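# Place a tan bar as the upper-left stroke of 6

## Task

The yellow bar centred between the two arms forms the top stroke of a numeral 6, as seen from the robot's side. Place one tan bar lying flat to form the 6's upper-left stroke: it runs lengthwise, its right side touches the yellow bar's left end, and the far ends of both bars line up. Disturb nothing else, and finish with no arm in contact with any bar.

## Robot and tools

Robot: two arms, left_arm carrying a left five-finger hand and right_arm carrying a right one (mirror images). Base poses in the scene frame: left_arm at (-0.038, +0.330, +0.002) m, quat_wxyz (+1.000, 0, 0, +0.008); right_arm at (+0.001, -0.260, +0.004) m, quat_wxyz (+1.000, 0, 0, -0.008). A fixed post stands behind the arms. A bar that ends up off the table fails the scene.

Frames: the scene frame has its origin at table height midway between the nominal bases, +x out over the table, +y toward left_arm, +z up. Fixed cameras and the table use the scene frame. Each arm's hand positions, quaternions, targets and offsets use that arm's own base frame. The hand point sits 0.05 m in front of the palm and 0.15 m from the wrist face along the fingers; its +z runs along straight fingers, +y out of the palm, +x across the palm away from the thumb on the right hand and toward it on the left. Straight fingers extend 0.06-0.07 m past the point along +z and lie 0.06 m behind it along -y. A wrist bracket on the little-finger side can strike things.

Row layout (28 numbers, each in [-1, 1], always full even if one arm moves): left_arm block first, then right_arm block. Each block: dx, dy, dz, rx, ry, rz, little, ring, middle, index, thumb_bend, thumb_turn, force_limit, speed. The six pose numbers are offsets, not a pose: measured from that arm's Hand target as it stood when the action or move began, along its base axes; 1.0 = 0.6 m or 180 degrees; rx, ry, rz form one rotation vector turning about the Hand target position. Six zeros asks nothing new of that arm. Hand numbers are absolute targets: fingers +1 straight, -1 curled; thumb_bend +1 straight, -1 fully bent; thumb_turn +1 alongside the palm, -1 across the front of it. force_limit maps -1 to about 0 N and +1 to 10 N at the fingertip (15 N for the two thumb motors). speed rises from near zero at -1 to full at +0.48 and stays full above; full travel takes 0.49 s. There is no 'no change' value: to keep a hand as is, resend the last eight numbers actually run for it; before any, send its hand_measured plus hand_force_limit and hand_speed.

execute_actions(actions, cameras): actions is a list of actions; each is up to 15 rows, one per 1/30 s step, and a short table repeats its final row up to 15. Every row counts from the action's starting Hand target, not the previous row; successive actions accumulate. cameras: list of names, ["all"], or []; omitted means all only when actions is empty.

move(target, speed, blend, blocking, cameras): target is one row or up to 15 rows; all offsets count from the Hand targets at the call's start. Straight paths, no obstacle avoidance, 10 s cap for the whole list. speed in m/s, 0.002 to 4.3, default 0.25 (turns at twice that in rad/s), one value or one per target. blend in metres, default 0 = halt at each target. blocking=false returns after about 0.5 s while motion continues. The first target's hand numbers go out at the start; later ones on arrival once at rest. Result adds a move: line (done, off_target, moving, held, fault) and limits (paced = pose clipped, held = steps withheld). done means within 10 mm and 2 degrees.

wait(seconds 0-3600): sends nothing; a running move keeps going. stop(): brakes a running move. zoom_image(camera, region [x0, y0, x1, y1] in pixels, at most 504 by 504) on cam_high, cam_low, cam_left_wrist or cam_right_wrist's newest image. show_instructions(): reference images. finished_scene(scene=1, optional): ends the scene for good.

Results: end_effector_position (m) and end_effector_quat_wxyz per arm in its base frame. Hand target is the last commanded pose after clipping (orientation is clipped to within 40 degrees of the measured one); next offsets start there. Hands often rest 1-3 cm (up to 5 cm) short, mostly low, with no contact; a fresh execute_actions even with zero offsets re-requests the target, or send the gap as an offset. hand_measured, hand_stopped_by (moving, target, force, stalled, fault) and hand_load_n (fingertip newtons, positive when pushed open) follow the motor order above; a dropped grip shows as load near 0. Joint velocities may read within noise. Joint torques carry offsets and noise; the 3rd and 4th wrap at ±28 N m. Joint ranges (rad): waist -2.880..2.880, shoulder 0..3.142, elbow 0..3.019 (straight 2.964), wrist pitch -1.693..1.571, wrist yaw -1.571..1.571, wrist roll -2.094..2.094. MOTOR HOT appears at 85 °C; at 100 °C the arm goes limp for 30-60 s.

Gripping: with thumb turned in front, a wrap holds objects about 0.035-0.065 m thick; thumb tip to index pad can pinch light items up to about 0.08 m. For a gentle grip close with speed -0.94 or lower. To squeeze harder, raise force_limit and send a more closed target; to loosen, send one more open than hand_measured.

Cameras: cam_high and cam_low 504x504 (scene frame), cam_left_wrist and cam_right_wrist 672x504 fisheye (arm base frame, may lag during motion); calibration is provided.

Avoid: dropping or releasing a moving bar, fast or forceful contact, striking the post, letting the two arms or hands touch or grip each other's fingers, overloading fingers, and holding a stretched or pushing arm long enough to overheat. A blocked arm keeps pressing; command its target back past the hand point to relieve it.

Each tool is called as name([rows], argument=value, ...), one row to a line, values as JSON.

Reference images:

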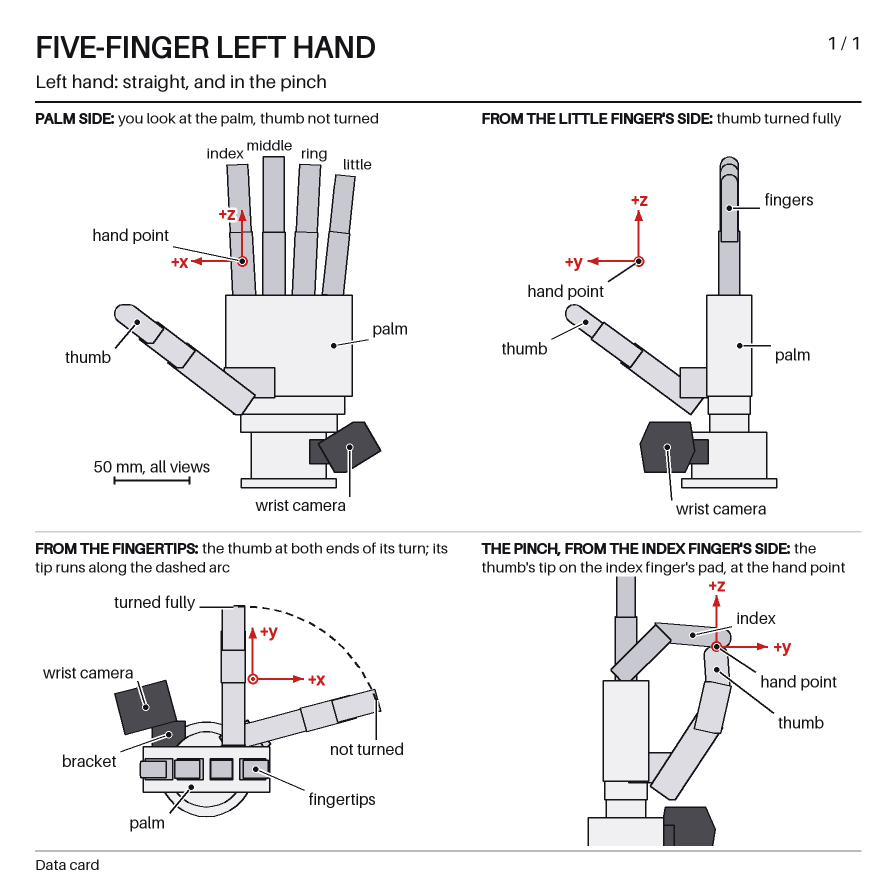

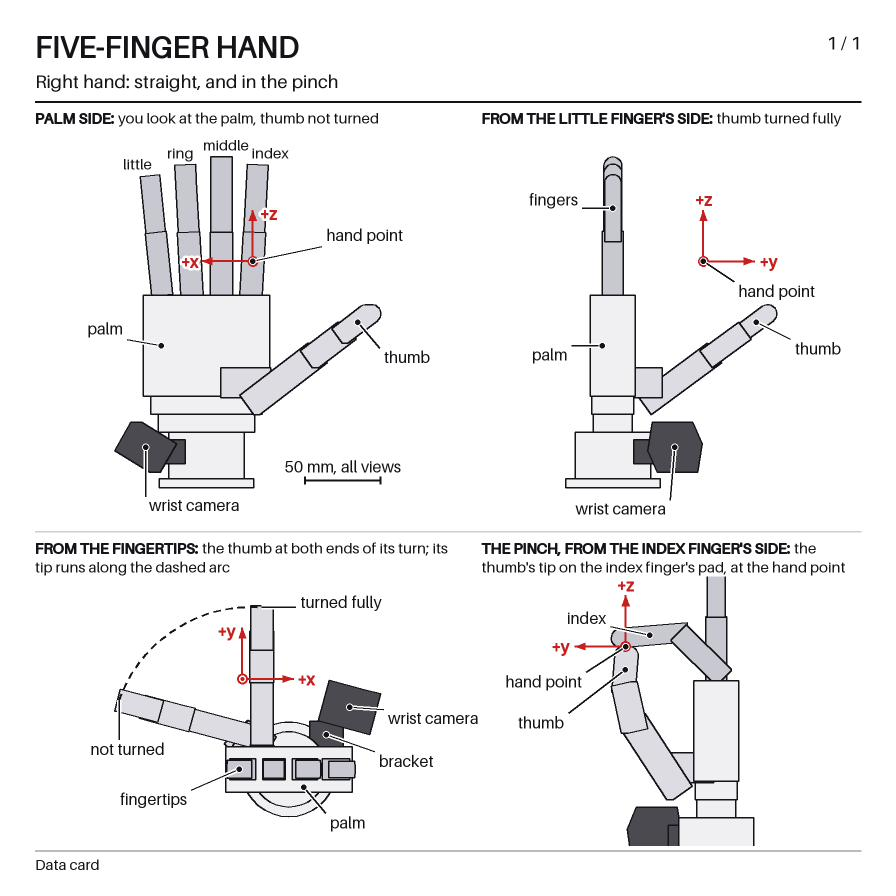

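## Session

execute_actions(actions=[])

Scene clock: 0.00 s.
left_arm: end_effector_position=(+0.2359, -0.2362, +0.1157) hand_measured=(+1.000, +1.000, +1.000, +1.000, +1.000, +1.000) hand_load_n=(+0.0, +0.0, +0.0, +0.0, -0.5, +0.0) hand_stopped_by=(target, target, target, target, target, target) hand_force_limit=0.00 hand_speed=-0.80 end_effector_quat_wxyz=(-0.073, +0.511, +0.857, -0.007) | right_arm: end_effector_position=(+0.2932, +0.1232, +0.2011) hand_measured=(+1.000, +1.000, +1.000, +1.000, +1.000, +1.000) hand_load_n=(+0.0, +0.0, +0.0, +0.0, +0.0, +0.0) hand_stopped_by=(target, target, target, target, target, target) hand_force_limit=0.00 hand_speed=-0.80 end_effector_quat_wxyz=(+0.120, -0.269, +0.898, +0.327)
Joint positions: left_arm=[-0.936 1.411 1.057 -1.346 0.069 1.714] | right_arm=[-0.182 1.197 0.851 -1.327 -0.705 0.769]
Joint velocities: within noise
Joint torques (N m): no reading
Heat: left arm: hottest wrist pitch 27 °C; right arm: hottest wrist roll 32 °C.
Hand target: left_arm +0.2389, -0.2404, +0.1178; -0.070, +0.511, +0.857, -0.008 | right_arm +0.2987, +0.1221, +0.2069; +0.128, -0.272, +0.897, +0.323

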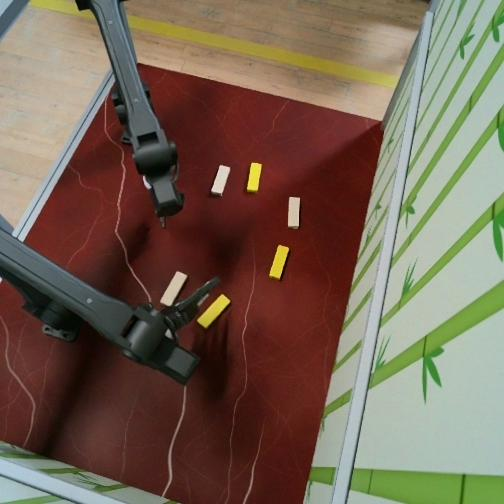

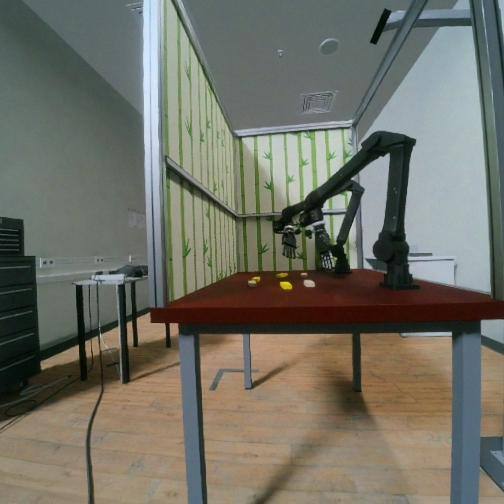

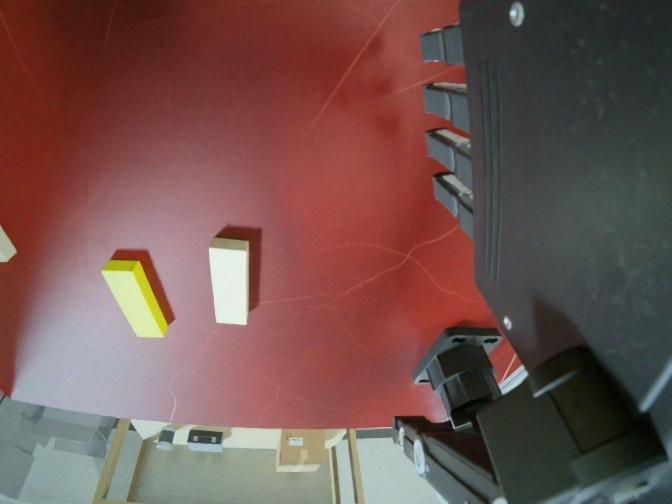

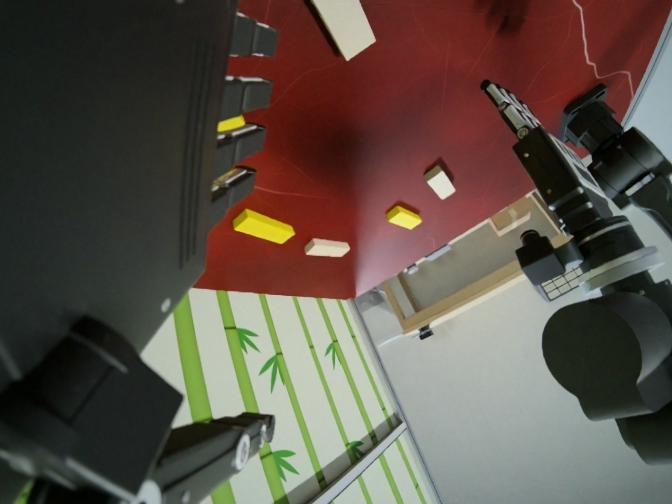

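zoom_image(camera="cam_high", region=[204, 154, 324, 274])

zoom_image(camera="cam_low", region=[232, 252, 352, 312])

zoom_image(camera="cam_high", region=[134, 254, 254, 374])

zoom_image(camera="cam_left_wrist", region=[0, 200, 300, 400])

Scaled by 4.200 from the camera's image (finer frame: 720x720).

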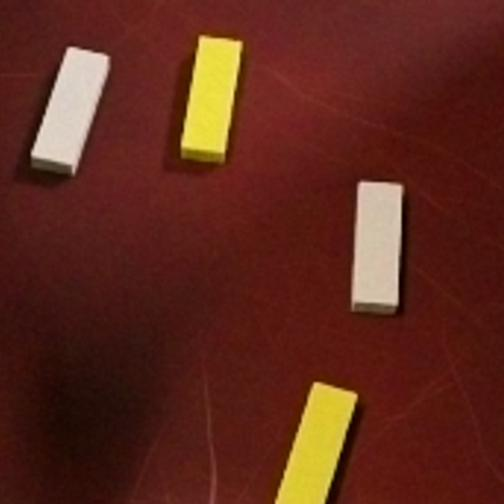

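Scaled by 4.200 from the camera's image (finer frame: 720x720).

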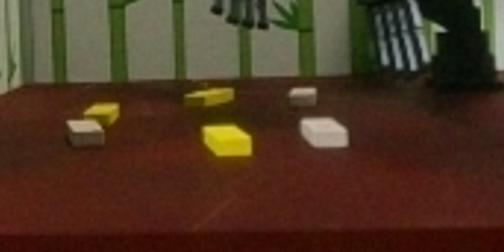

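Scaled by 4.200 from the camera's image (finer frame: 720x720).

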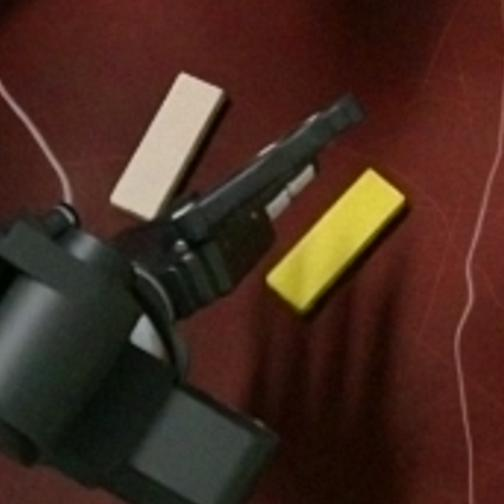

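Scaled by 1.680 from the camera's image (finer frame: 960x720).

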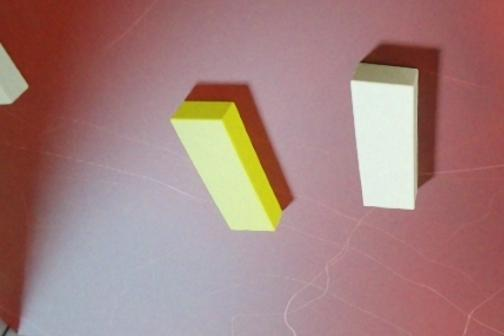

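zoom_image(camera="cam_high", region=[250, 190, 310, 250])

zoom_image(camera="cam_high", region=[250, 230, 310, 290])

zoom_image(camera="cam_low", region=[242, 262, 322, 302])

Scaled by 8.400 from the camera's image (finer frame: 720x720).

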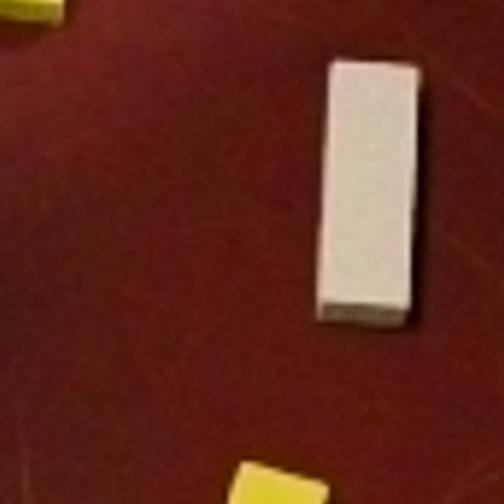

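Scaled by 8.400 from the camera's image (finer frame: 720x720).

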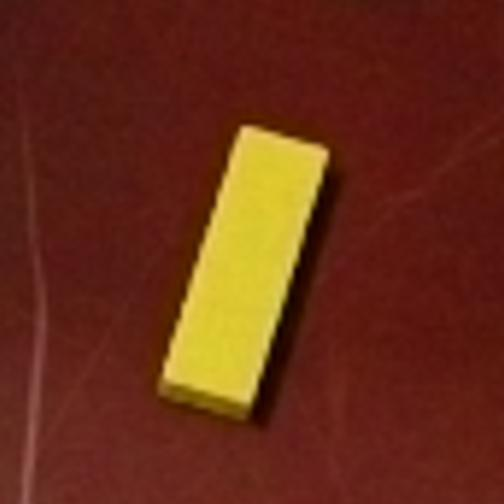

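Scaled by 6.300 from the camera's image (finer frame: 720x720).

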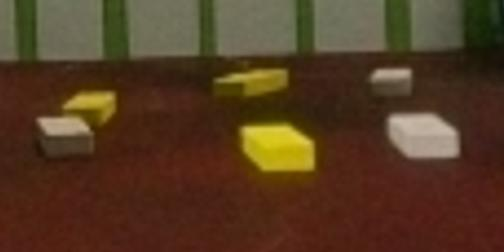

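move(target=[0.152,0.067,0.204,-0.1704,-0.040,0.672,-1,-1,0.2,0.2,0.84,-1,0,0,0,0,0,0,0,0,1,1,1,1,1,1,0,-0.8], cameras=["all"])

Scene clock: 28.73 s.
left_arm: end_effector_position=(+0.3179, -0.1952, +0.2241) hand_measured=(-1.000, -1.000, +0.200, +0.200, +0.840, -1.000) hand_load_n=(+0.0, +0.0, +0.0, +0.0, +0.0, +0.0) hand_stopped_by=(target, target, target, target, target, target) hand_force_limit=0.00 hand_speed=0.00 end_effector_quat_wxyz=(+0.117, -0.478, +0.846, -0.204) | right_arm: end_effector_position=(+0.2932, +0.1232, +0.2011) hand_measured=(+1.000, +1.000, +1.000, +1.000, +1.000, +1.000) hand_load_n=(+0.0, +0.0, +0.0, +0.0, +0.0, +0.0) hand_stopped_by=(target, target, target, target, target, target) hand_force_limit=0.00 hand_speed=-0.80 end_effector_quat_wxyz=(+0.120, -0.269, +0.898, +0.327)
Joint positions: left_arm=[-0.46 1.134 1.102 -1.065 0.036 0.074] | right_arm=[-0.182 1.197 0.851 -1.327 -0.705 0.769]
Joint torques (N m): left_arm=[0.44 -8.64 10.97 1.65 -0.08 -0.16] | right_arm=[-1.49 -7.36 8.91 0.06 -0.66 0.1]
Heat: left arm: hottest wrist pitch 27 °C; right arm: hottest wrist roll 32 °C.
Hand target: left_arm +0.3301, -0.2002, +0.2401; +0.129, -0.484, +0.836, -0.224 | right_arm +0.2987, +0.1221, +0.2069; +0.128, -0.272, +0.897, +0.323
Off the commanded pose: left_arm 0.021 m, 3 deg | right_arm 0.008 m, 1 deg.
move: off_target (left_arm)
cam_left_wrist: T_world_to_cam=[[0.61978, -0.66721, 0.41315, -0.41801], [-0.78399, -0.50291, 0.36393, 0.06988], [-0.03504, -0.54946, -0.83478, 0.20512]] pos_world=[0.32105, -0.13105, 0.3185]

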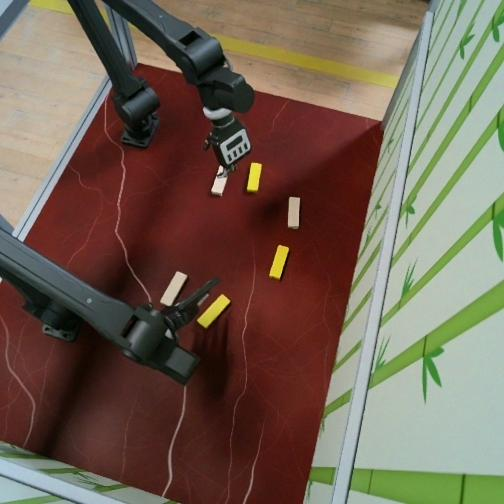

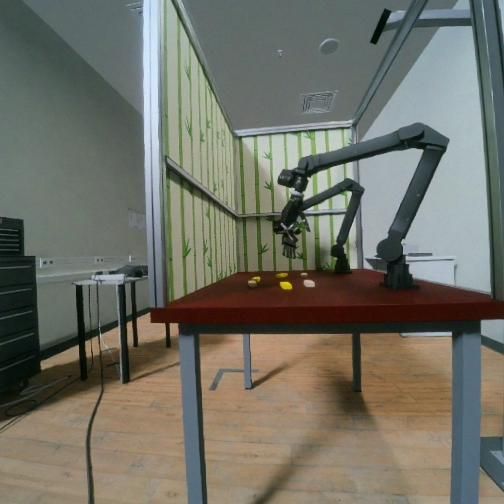

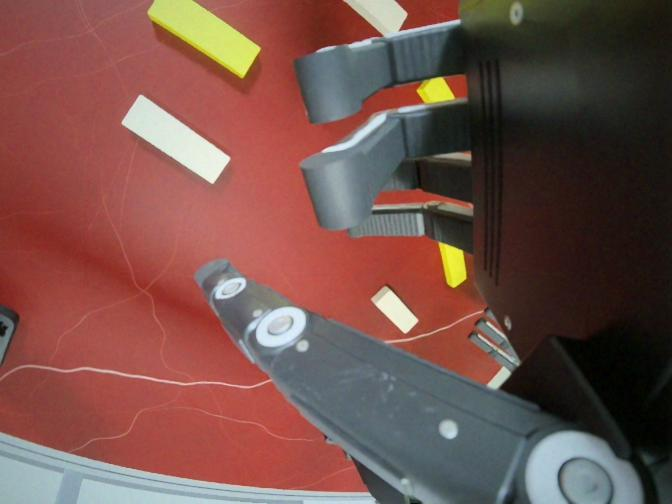

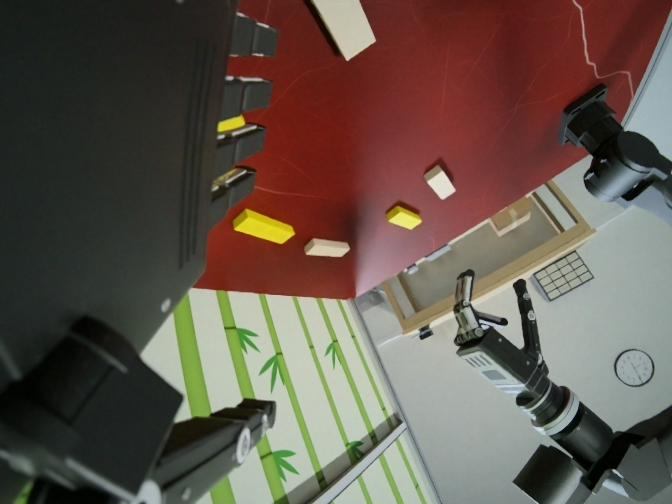

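move(target=[0.323,0.043,-0.183,-0.0209,-0.1232,0.2205,-1,-1,0.2,0.2,0.84,-1,0,0,0,0,0,0,0,0,1,1,1,1,1,1,0,-0.8], cameras=["all"])

Scene clock: 33.13 s.
left_arm: end_effector_position=(+0.5196, -0.1760, +0.1336) hand_measured=(-1.000, -1.000, +0.200, +0.200, +0.840, -1.000) hand_load_n=(+0.5, +0.0, +0.0, +0.0, +0.0, +0.0) hand_stopped_by=(target, target, target, target, target, target) hand_force_limit=0.00 hand_speed=0.00 end_effector_quat_wxyz=(-0.337, +0.683, -0.586, +0.277) | right_arm: end_effector_position=(+0.2932, +0.1232, +0.2011) hand_measured=(+1.000, +1.000, +1.000, +1.000, +1.000, +1.000) hand_load_n=(+0.0, +0.0, +0.0, +0.0, +0.0, +0.0) hand_stopped_by=(target, target, target, target, target, target) hand_force_limit=0.00 hand_speed=-0.80 end_effector_quat_wxyz=(+0.120, -0.269, +0.898, +0.327)
Joint positions: left_arm=[-0.393 1.427 0.987 -0.311 -0.435 -0.354] | right_arm=[-0.182 1.197 0.851 -1.327 -0.705 0.769]
Joint torques (N m): left_arm=[0.62 -12.16 8.14 2.21 -0.4 -0.15] | right_arm=[-1.38 -7.47 8.79 0.06 -0.65 0.13]
Heat: left arm: hottest wrist pitch 27 °C; right arm: hottest wrist roll 32 °C.
Hand target: left_arm +0.5239, -0.1745, +0.1302; -0.337, +0.690, -0.576, +0.281 | right_arm +0.2987, +0.1221, +0.2069; +0.128, -0.272, +0.897, +0.323
Off the commanded pose: left_arm 0.006 m, 1 deg | right_arm 0.008 m, 1 deg.
move: done
cam_left_wrist: T_world_to_cam=[[0.65876, -0.15879, 0.73541, -0.46663], [-0.38503, -0.91092, 0.14822, 0.02026], [0.64637, -0.38079, -0.66122, -0.20042]] pos_world=[0.44475, -0.13195, 0.20764]

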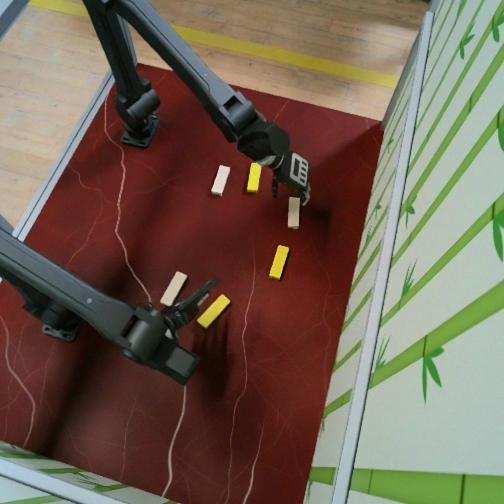

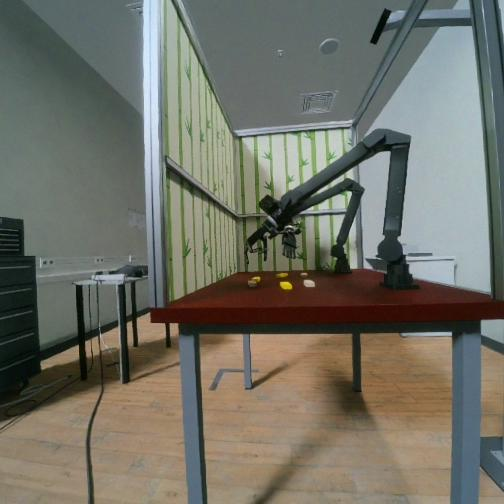

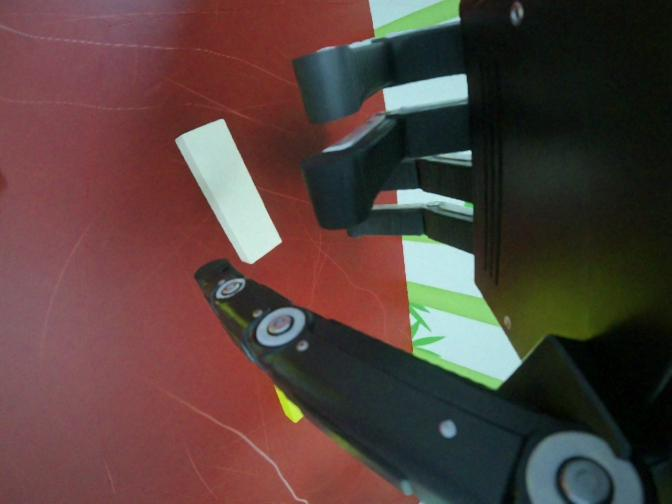

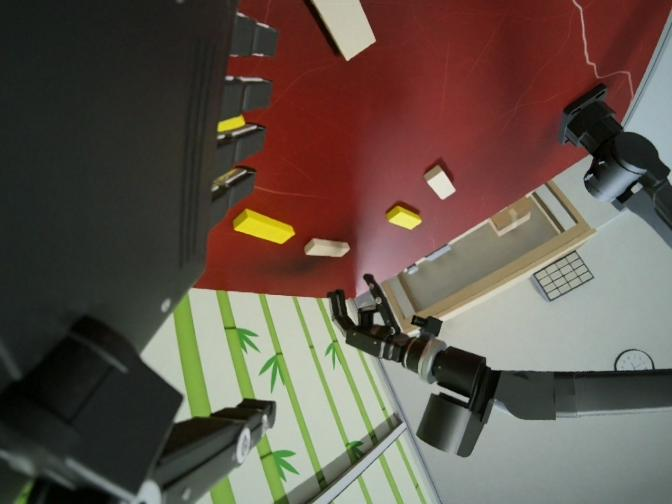

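zoom_image(camera="cam_left_wrist", region=[150, 90, 410, 290])

Scaled by 1.938 from the camera's image (finer frame: 960x720).

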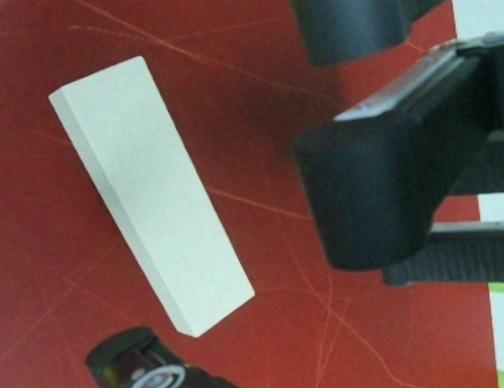

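move(target=[0.047,-0.002,-0.09,0,0,0.012,-1,-1,0.2,0.2,0.84,-1,0,0,0,0,0,0,0,0,1,1,1,1,1,1,0,-0.8], speed=0.15, cameras=["cam_high","cam_low","cam_left_wrist"])

zoom_image(camera="cam_high", region=[230, 130, 350, 250])

zoom_image(camera="cam_low", region=[222, 202, 342, 302])

zoom_image(camera="cam_left_wrist", region=[110, 90, 410, 310])

Scene clock: 39.53 s.
left_arm: end_effector_position=(+0.5467, -0.1774, +0.0761) hand_measured=(-1.000, -1.000, +0.200, +0.200, +0.840, -1.000) hand_load_n=(+0.0, +0.0, +0.0, +0.0, +0.0, +0.0) hand_stopped_by=(target, target, target, target, target, target) hand_force_limit=0.00 hand_speed=0.00 end_effector_quat_wxyz=(-0.341, +0.694, -0.574, +0.268) | right_arm: end_effector_position=(+0.2932, +0.1232, +0.2011) hand_measured=(+1.000, +1.000, +1.000, +1.000, +1.000, +1.000) hand_load_n=(+0.0, +0.0, +0.0, +0.0, +0.0, +0.0) hand_stopped_by=(target, target, target, target, target, target) hand_force_limit=0.00 hand_speed=-0.80 end_effector_quat_wxyz=(+0.120, -0.269, +0.898, +0.327)
Joint positions: left_arm=[-0.382 1.577 0.987 -0.177 -0.455 -0.375] | right_arm=[-0.182 1.197 0.851 -1.327 -0.705 0.769]
Joint torques (N m): left_arm=[0.62 -14.27 7.76 2.18 -0.42 -0.14] | right_arm=[-1.26 -7.24 8.8 -0.01 -0.66 0.08]
Heat: left arm: hottest wrist pitch 27 °C; right arm: hottest wrist roll 32 °C.
Hand target: left_arm +0.5521, -0.1756, +0.0762; -0.342, +0.701, -0.563, +0.274 | right_arm +0.2987, +0.1221, +0.2069; +0.128, -0.272, +0.897, +0.323
Off the commanded pose: left_arm 0.006 m, 2 deg | right_arm 0.008 m, 1 deg.
move: done
cam_left_wrist: T_world_to_cam=[[0.66892, -0.13566, 0.73085, -0.44361], [-0.34963, -0.92508, 0.1483, 0.01614], [0.65597, -0.35472, -0.66624, -0.25679]] pos_world=[0.47083, -0.13634, 0.15074]

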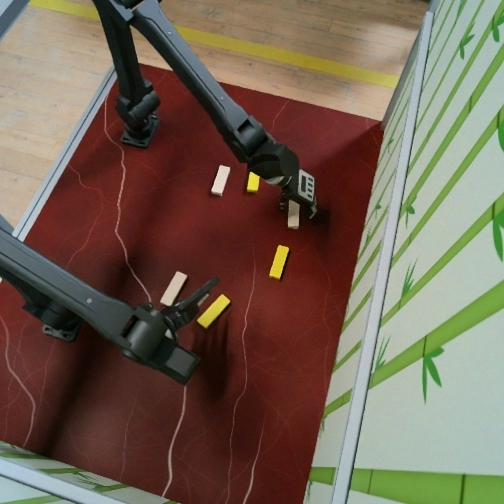

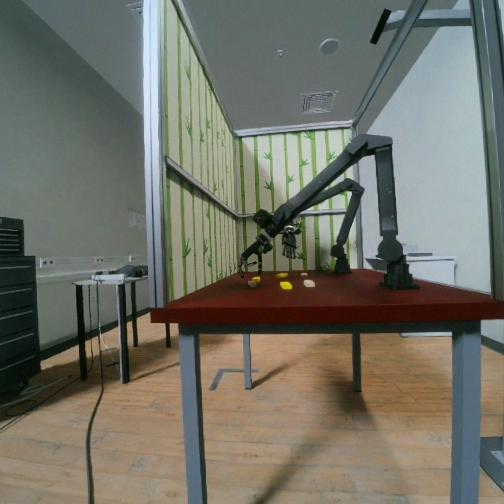

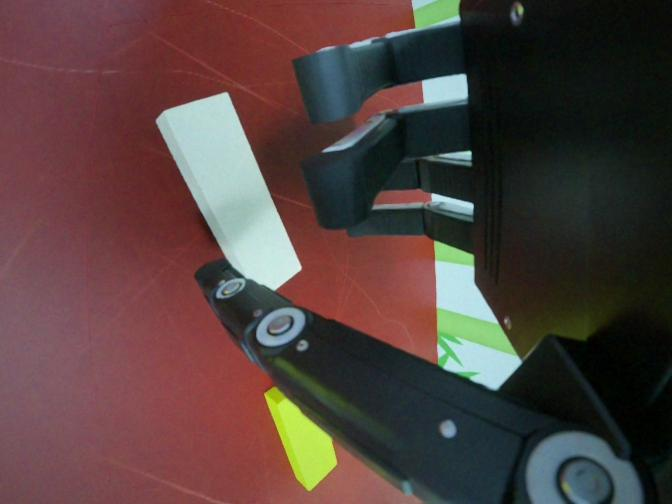

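Scaled by 4.200 from the camera's image (finer frame: 720x720).

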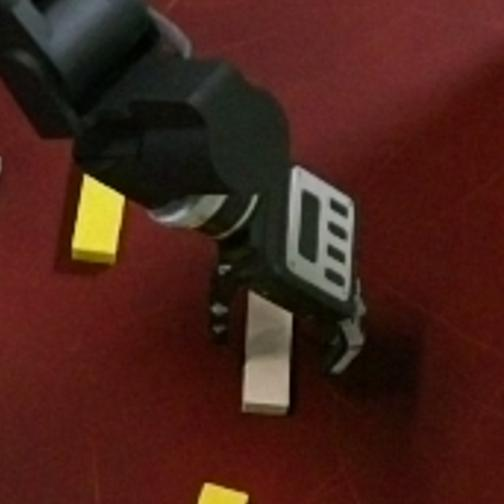

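Scaled by 4.200 from the camera's image (finer frame: 720x720).

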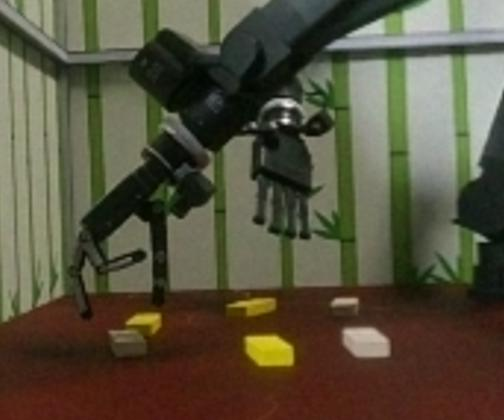

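Scaled by 1.680 from the camera's image (finer frame: 960x720).

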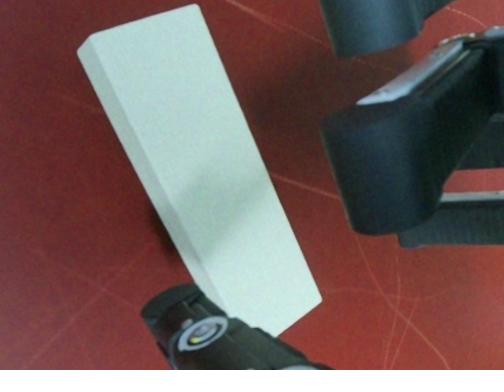

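zoom_image(camera="cam_low", region=[232, 270, 272, 300])

zoom_image(camera="cam_low", region=[272, 270, 322, 300])

Scaled by 12.600 from the camera's image (finer frame: 720x720).

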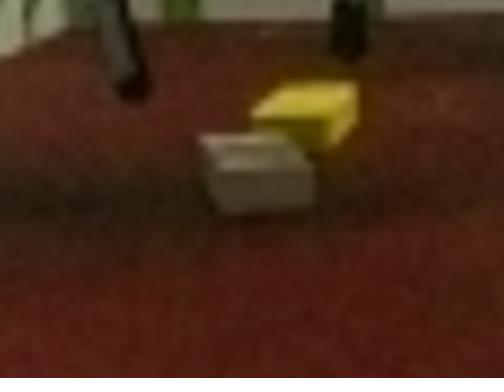

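Scaled by 10.080 from the camera's image (finer frame: 720x720).

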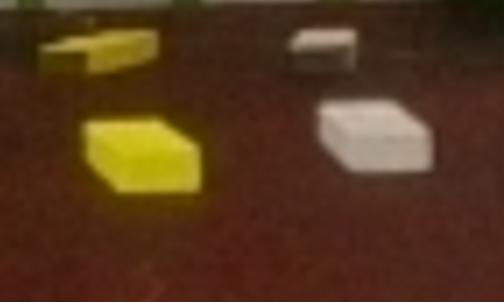

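move(target=[0.008,0.004,-0.05,0,0,0,-1,-1,0.2,0.2,0.84,-1,0,0,0,0,0,0,0,0,1,1,1,1,1,1,0,-0.8], speed=0.1, cameras=["cam_high","cam_low","cam_left_wrist"])

zoom_image(camera="cam_high", region=[260, 150, 350, 240])

zoom_image(camera="cam_low", region=[222, 242, 292, 302])

zoom_image(camera="cam_left_wrist", region=[110, 90, 410, 310])

Scene clock: 46.43 s.
left_arm: end_effector_position=(+0.5545, -0.1757, +0.0526) hand_measured=(-1.000, -1.000, +0.200, +0.200, +0.840, -1.000) hand_load_n=(+0.0, +0.5, +0.0, +0.0, +0.0, +0.5) hand_stopped_by=(target, target, target, target, target, target) hand_force_limit=0.00 hand_speed=0.00 end_effector_quat_wxyz=(-0.344, +0.696, -0.569, +0.273) | right_arm: end_effector_position=(+0.2932, +0.1232, +0.2011) hand_measured=(+1.000, +1.000, +1.000, +1.000, +1.000, +1.000) hand_load_n=(+0.0, +0.0, +0.0, +0.0, +0.0, +0.0) hand_stopped_by=(target, target, target, target, target, target) hand_force_limit=0.00 hand_speed=-0.80 end_effector_quat_wxyz=(+0.120, -0.269, +0.898, +0.327)
Joint positions: left_arm=[-0.374 1.629 0.969 -0.093 -0.453 -0.375] | right_arm=[-0.182 1.197 0.851 -1.327 -0.705 0.769]
Joint torques (N m): left_arm=[0.62 -14.1 7.06 2.19 -0.23 -0.1] | right_arm=[-1.26 -7.18 8.91 0.05 -0.67 0.1]
Heat: left arm: hottest wrist pitch 27 °C; right arm: hottest wrist roll 32 °C.
Hand target: left_arm +0.5570, -0.1732, +0.0464; -0.342, +0.701, -0.563, +0.274 | right_arm +0.2987, +0.1221, +0.2069; +0.128, -0.272, +0.897, +0.323
Off the commanded pose: left_arm 0.007 m, 1 deg | right_arm 0.008 m, 1 deg.
move: done
cam_left_wrist: T_world_to_cam=[[0.66031, -0.12623, 0.74031, -0.42542], [-0.34513, -0.92652, 0.14985, 0.02113], [0.66699, -0.35445, -0.65536, -0.28357]] pos_world=[0.47734, -0.13464, 0.12594]

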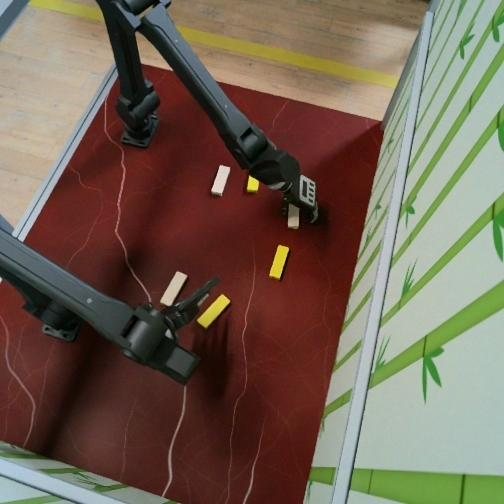

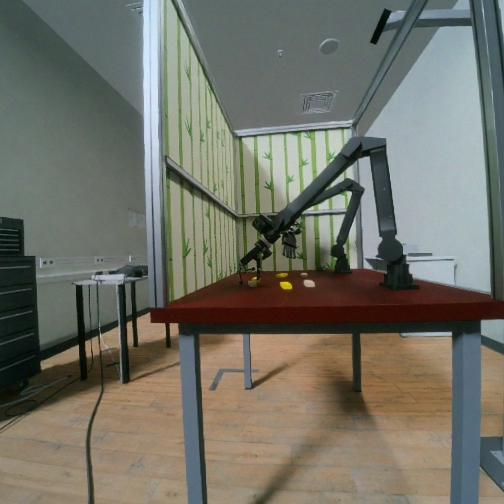

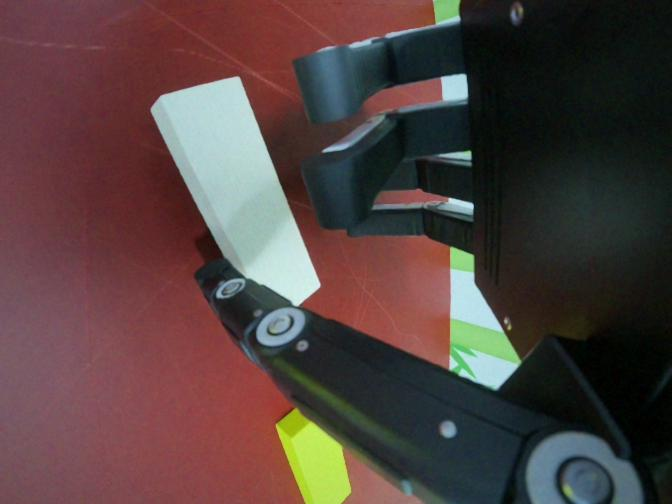

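Scaled by 5.600 from the camera's image (finer frame: 720x720).

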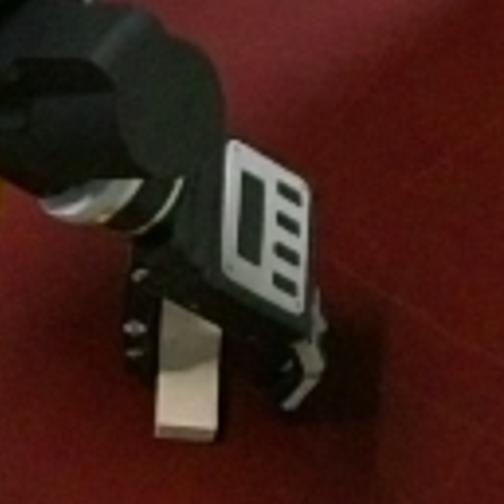

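Scaled by 7.200 from the camera's image (finer frame: 720x720).

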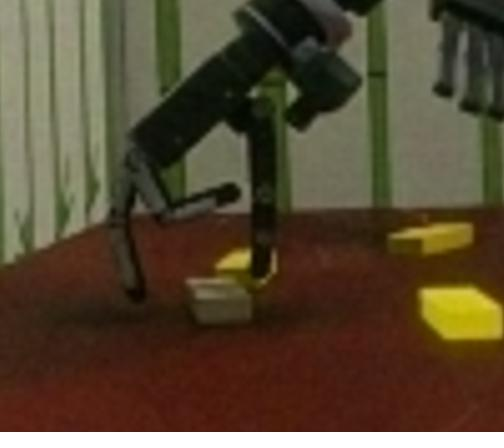

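Scaled by 1.680 from the camera's image (finer frame: 960x720).

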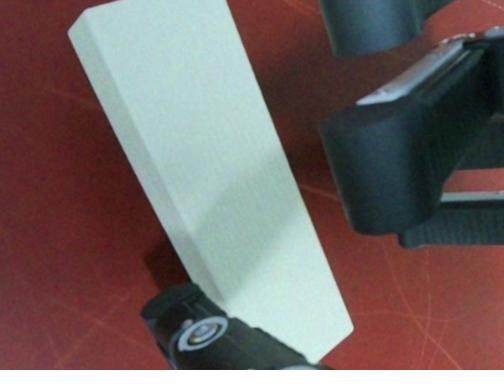

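zoom_image(camera="cam_low", region=[232, 262, 272, 292])

zoom_image(camera="cam_high", region=[280, 190, 330, 240])

Scaled by 12.600 from the camera's image (finer frame: 720x720).

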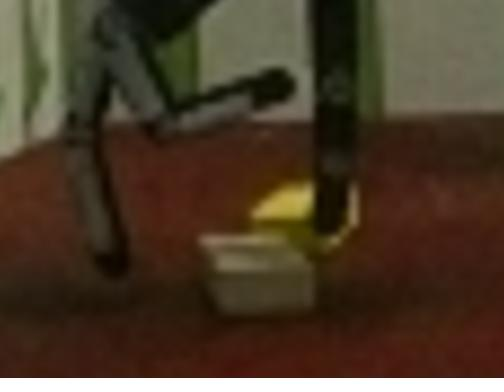

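Scaled by 10.080 from the camera's image (finer frame: 720x720).

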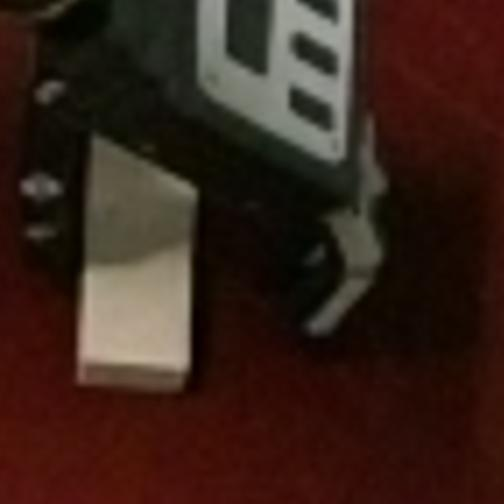

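move(target=[0,0,0,0,0,0,-1,-1,-0.06,-0.06,0.86,-1,-0.5,-0.7,0,0,0,0,0,0,1,1,1,1,1,1,0,-0.8], cameras=["cam_high","cam_low","cam_left_wrist"])

zoom_image(camera="cam_high", region=[280, 190, 330, 240])

zoom_image(camera="cam_low", region=[232, 262, 272, 292])

zoom_image(camera="cam_left_wrist", region=[150, 60, 450, 280])

Scene clock: 54.47 s.
left_arm: end_effector_position=(+0.5545, -0.1757, +0.0526) hand_measured=(-1.000, -1.000, -0.060, -0.060, +0.860, -1.000) hand_load_n=(+0.0, +0.0, +0.0, +0.0, +0.0, +0.0) hand_stopped_by=(target, target, target, target, target, target) hand_force_limit=-0.50 hand_speed=-0.70 end_effector_quat_wxyz=(-0.344, +0.696, -0.569, +0.273) | right_arm: end_effector_position=(+0.2932, +0.1232, +0.2011) hand_measured=(+1.000, +1.000, +1.000, +1.000, +1.000, +1.000) hand_load_n=(+0.0, +0.0, +0.0, +0.0, +0.0, +0.0) hand_stopped_by=(target, target, target, target, target, target) hand_force_limit=0.00 hand_speed=-0.80 end_effector_quat_wxyz=(+0.120, -0.269, +0.898, +0.327)
Joint positions: left_arm=[-0.374 1.629 0.969 -0.093 -0.453 -0.375] | right_arm=[-0.182 1.197 0.851 -1.327 -0.705 0.769]
Joint torques (N m): left_arm=[0.62 -14.27 7.06 2.19 -0.23 -0.1] | right_arm=[-1.61 -7.53 8.85 0.13 -0.64 0.11]
Heat: left arm: hottest wrist pitch 27 °C; right arm: hottest elbow 31 °C.
Hand target: left_arm +0.5570, -0.1732, +0.0464; -0.342, +0.701, -0.563, +0.274 | right_arm +0.2987, +0.1221, +0.2069; +0.128, -0.272, +0.897, +0.323
Off the commanded pose: left_arm 0.007 m, 1 deg | right_arm 0.008 m, 1 deg.
move: done
cam_left_wrist: T_world_to_cam=[[0.66031, -0.12623, 0.74031, -0.42542], [-0.34513, -0.92652, 0.14985, 0.02113], [0.66699, -0.35445, -0.65536, -0.28357]] pos_world=[0.47734, -0.13464, 0.12594]

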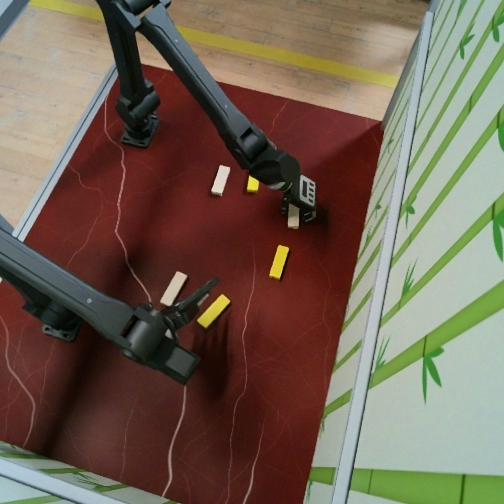

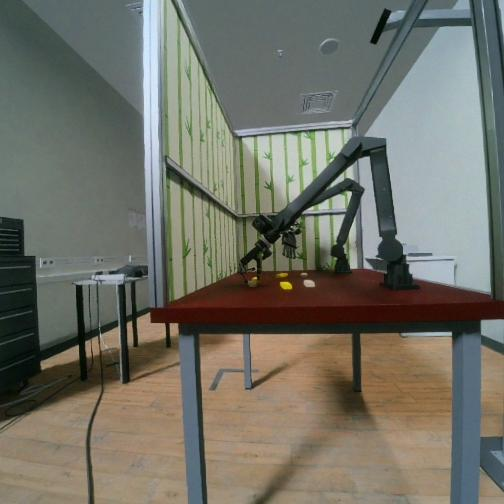

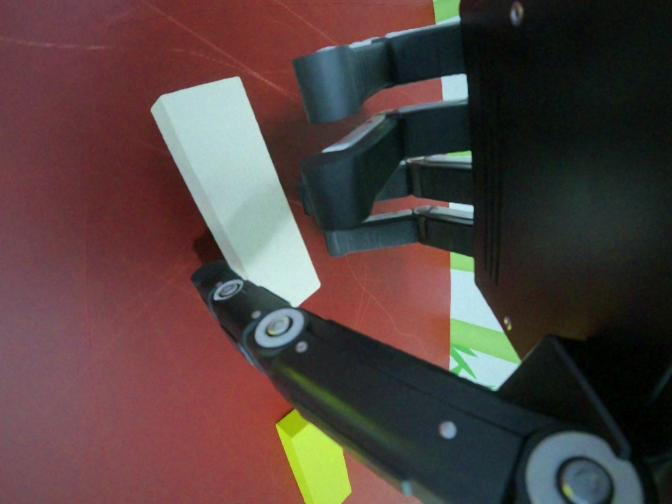

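Scaled by 10.080 from the camera's image (finer frame: 720x720).

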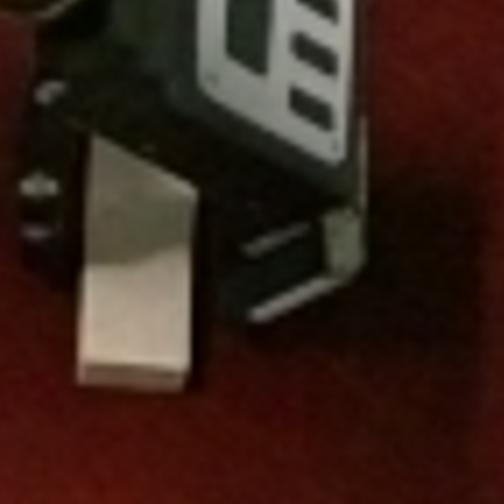

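Scaled by 12.600 from the camera's image (finer frame: 720x720).

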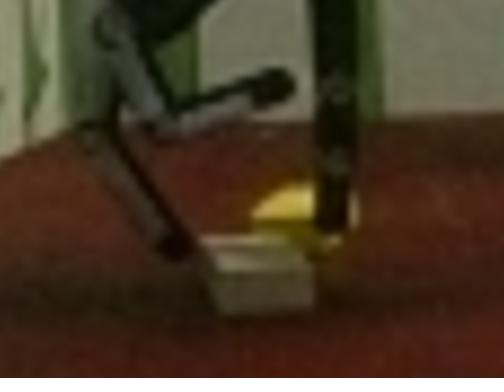

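Scaled by 1.680 from the camera's image (finer frame: 960x720).

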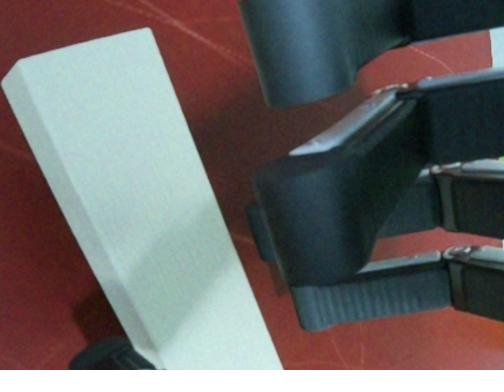

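move(target=[0,0,-0.0125,0,0,0,-1,-1,-0.06,-0.06,0.86,-1,-0.5,-0.7,0,0,0,0,0,0,1,1,1,1,1,1,0,-0.8], speed=0.05, cameras=["cam_high","cam_low","cam_left_wrist"])

zoom_image(camera="cam_high", region=[280, 190, 330, 240])

zoom_image(camera="cam_low", region=[232, 262, 272, 292])

zoom_image(camera="cam_left_wrist", region=[150, 60, 450, 280])

Scene clock: 56.57 s.
left_arm: end_effector_position=(+0.5566, -0.1765, +0.0514) hand_measured=(-1.000, -1.000, -0.060, -0.060, +0.860, -1.000) hand_load_n=(+0.0, +0.0, +0.0, +0.0, +0.0, +0.0) hand_stopped_by=(target, target, target, target, target, target) hand_force_limit=-0.50 hand_speed=-0.70 end_effector_quat_wxyz=(-0.345, +0.695, -0.566, +0.278) | right_arm: end_effector_position=(+0.2932, +0.1232, +0.2011) hand_measured=(+1.000, +1.000, +1.000, +1.000, +1.000, +1.000) hand_load_n=(+0.0, +0.0, +0.0, +0.0, +0.0, +0.0) hand_stopped_by=(target, target, target, target, target, target) hand_force_limit=0.00 hand_speed=-0.80 end_effector_quat_wxyz=(+0.120, -0.269, +0.898, +0.327)
Joint positions: left_arm=[-0.374 1.633 0.965 -0.073 -0.453 -0.375] | right_arm=[-0.182 1.197 0.851 -1.327 -0.705 0.769]
Joint torques (N m): left_arm=[0.62 -13.68 6.75 2.21 -0.23 -0.1] | right_arm=[-1.67 -7.24 8.84 0.02 -0.64 0.11]
Heat: left arm: hottest wrist pitch 27 °C; right arm: hottest elbow 31 °C.
Hand target: left_arm +0.5570, -0.1732, +0.0388; -0.342, +0.701, -0.563, +0.274 | right_arm +0.2987, +0.1221, +0.2069; +0.128, -0.272, +0.897, +0.323
Off the commanded pose: left_arm 0.013 m, 1 deg | right_arm 0.008 m, 1 deg.
move: off_target (left_arm)
cam_left_wrist: T_world_to_cam=[[0.65237, -0.12312, 0.74784, -0.42143], [-0.34669, -0.92591, 0.15, 0.02225], [0.67396, -0.35712, -0.64672, -0.29082]] pos_world=[0.47864, -0.13514, 0.12374]

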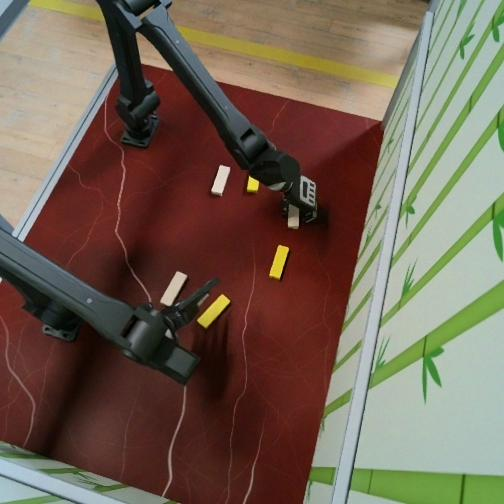

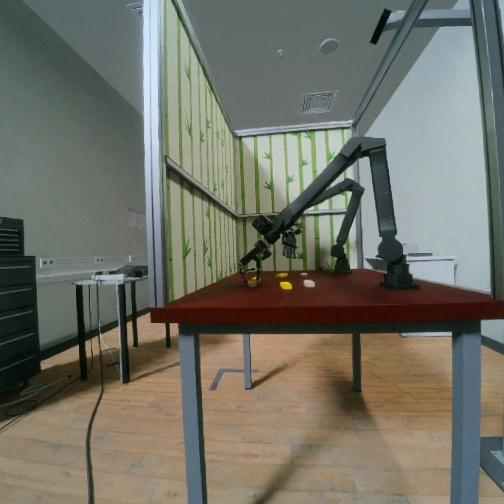

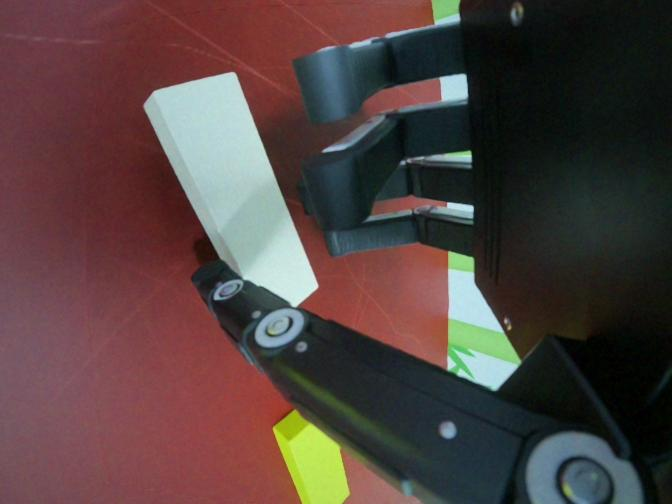

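Scaled by 10.080 from the camera's image (finer frame: 720x720).

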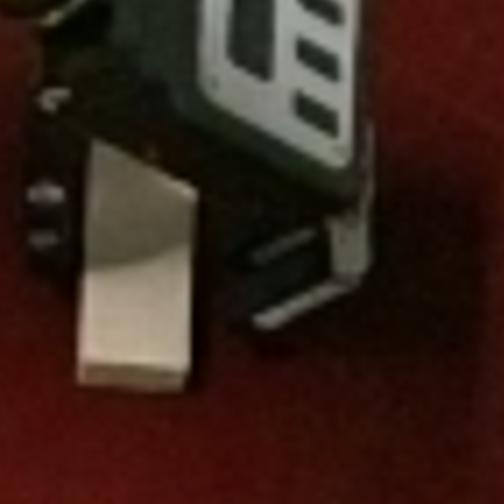

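Scaled by 12.600 from the camera's image (finer frame: 720x720).

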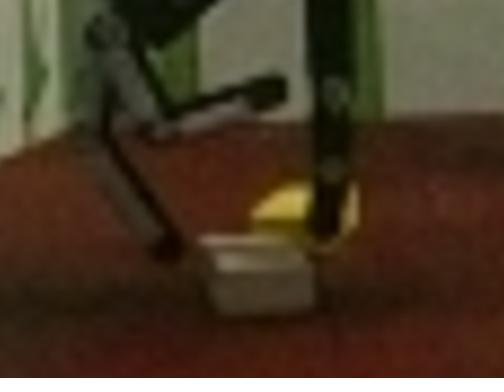

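Scaled by 1.680 from the camera's image (finer frame: 960x720).

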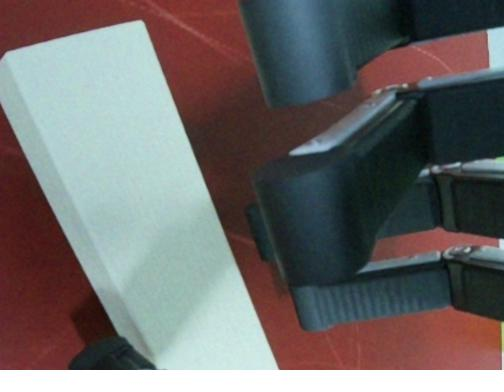

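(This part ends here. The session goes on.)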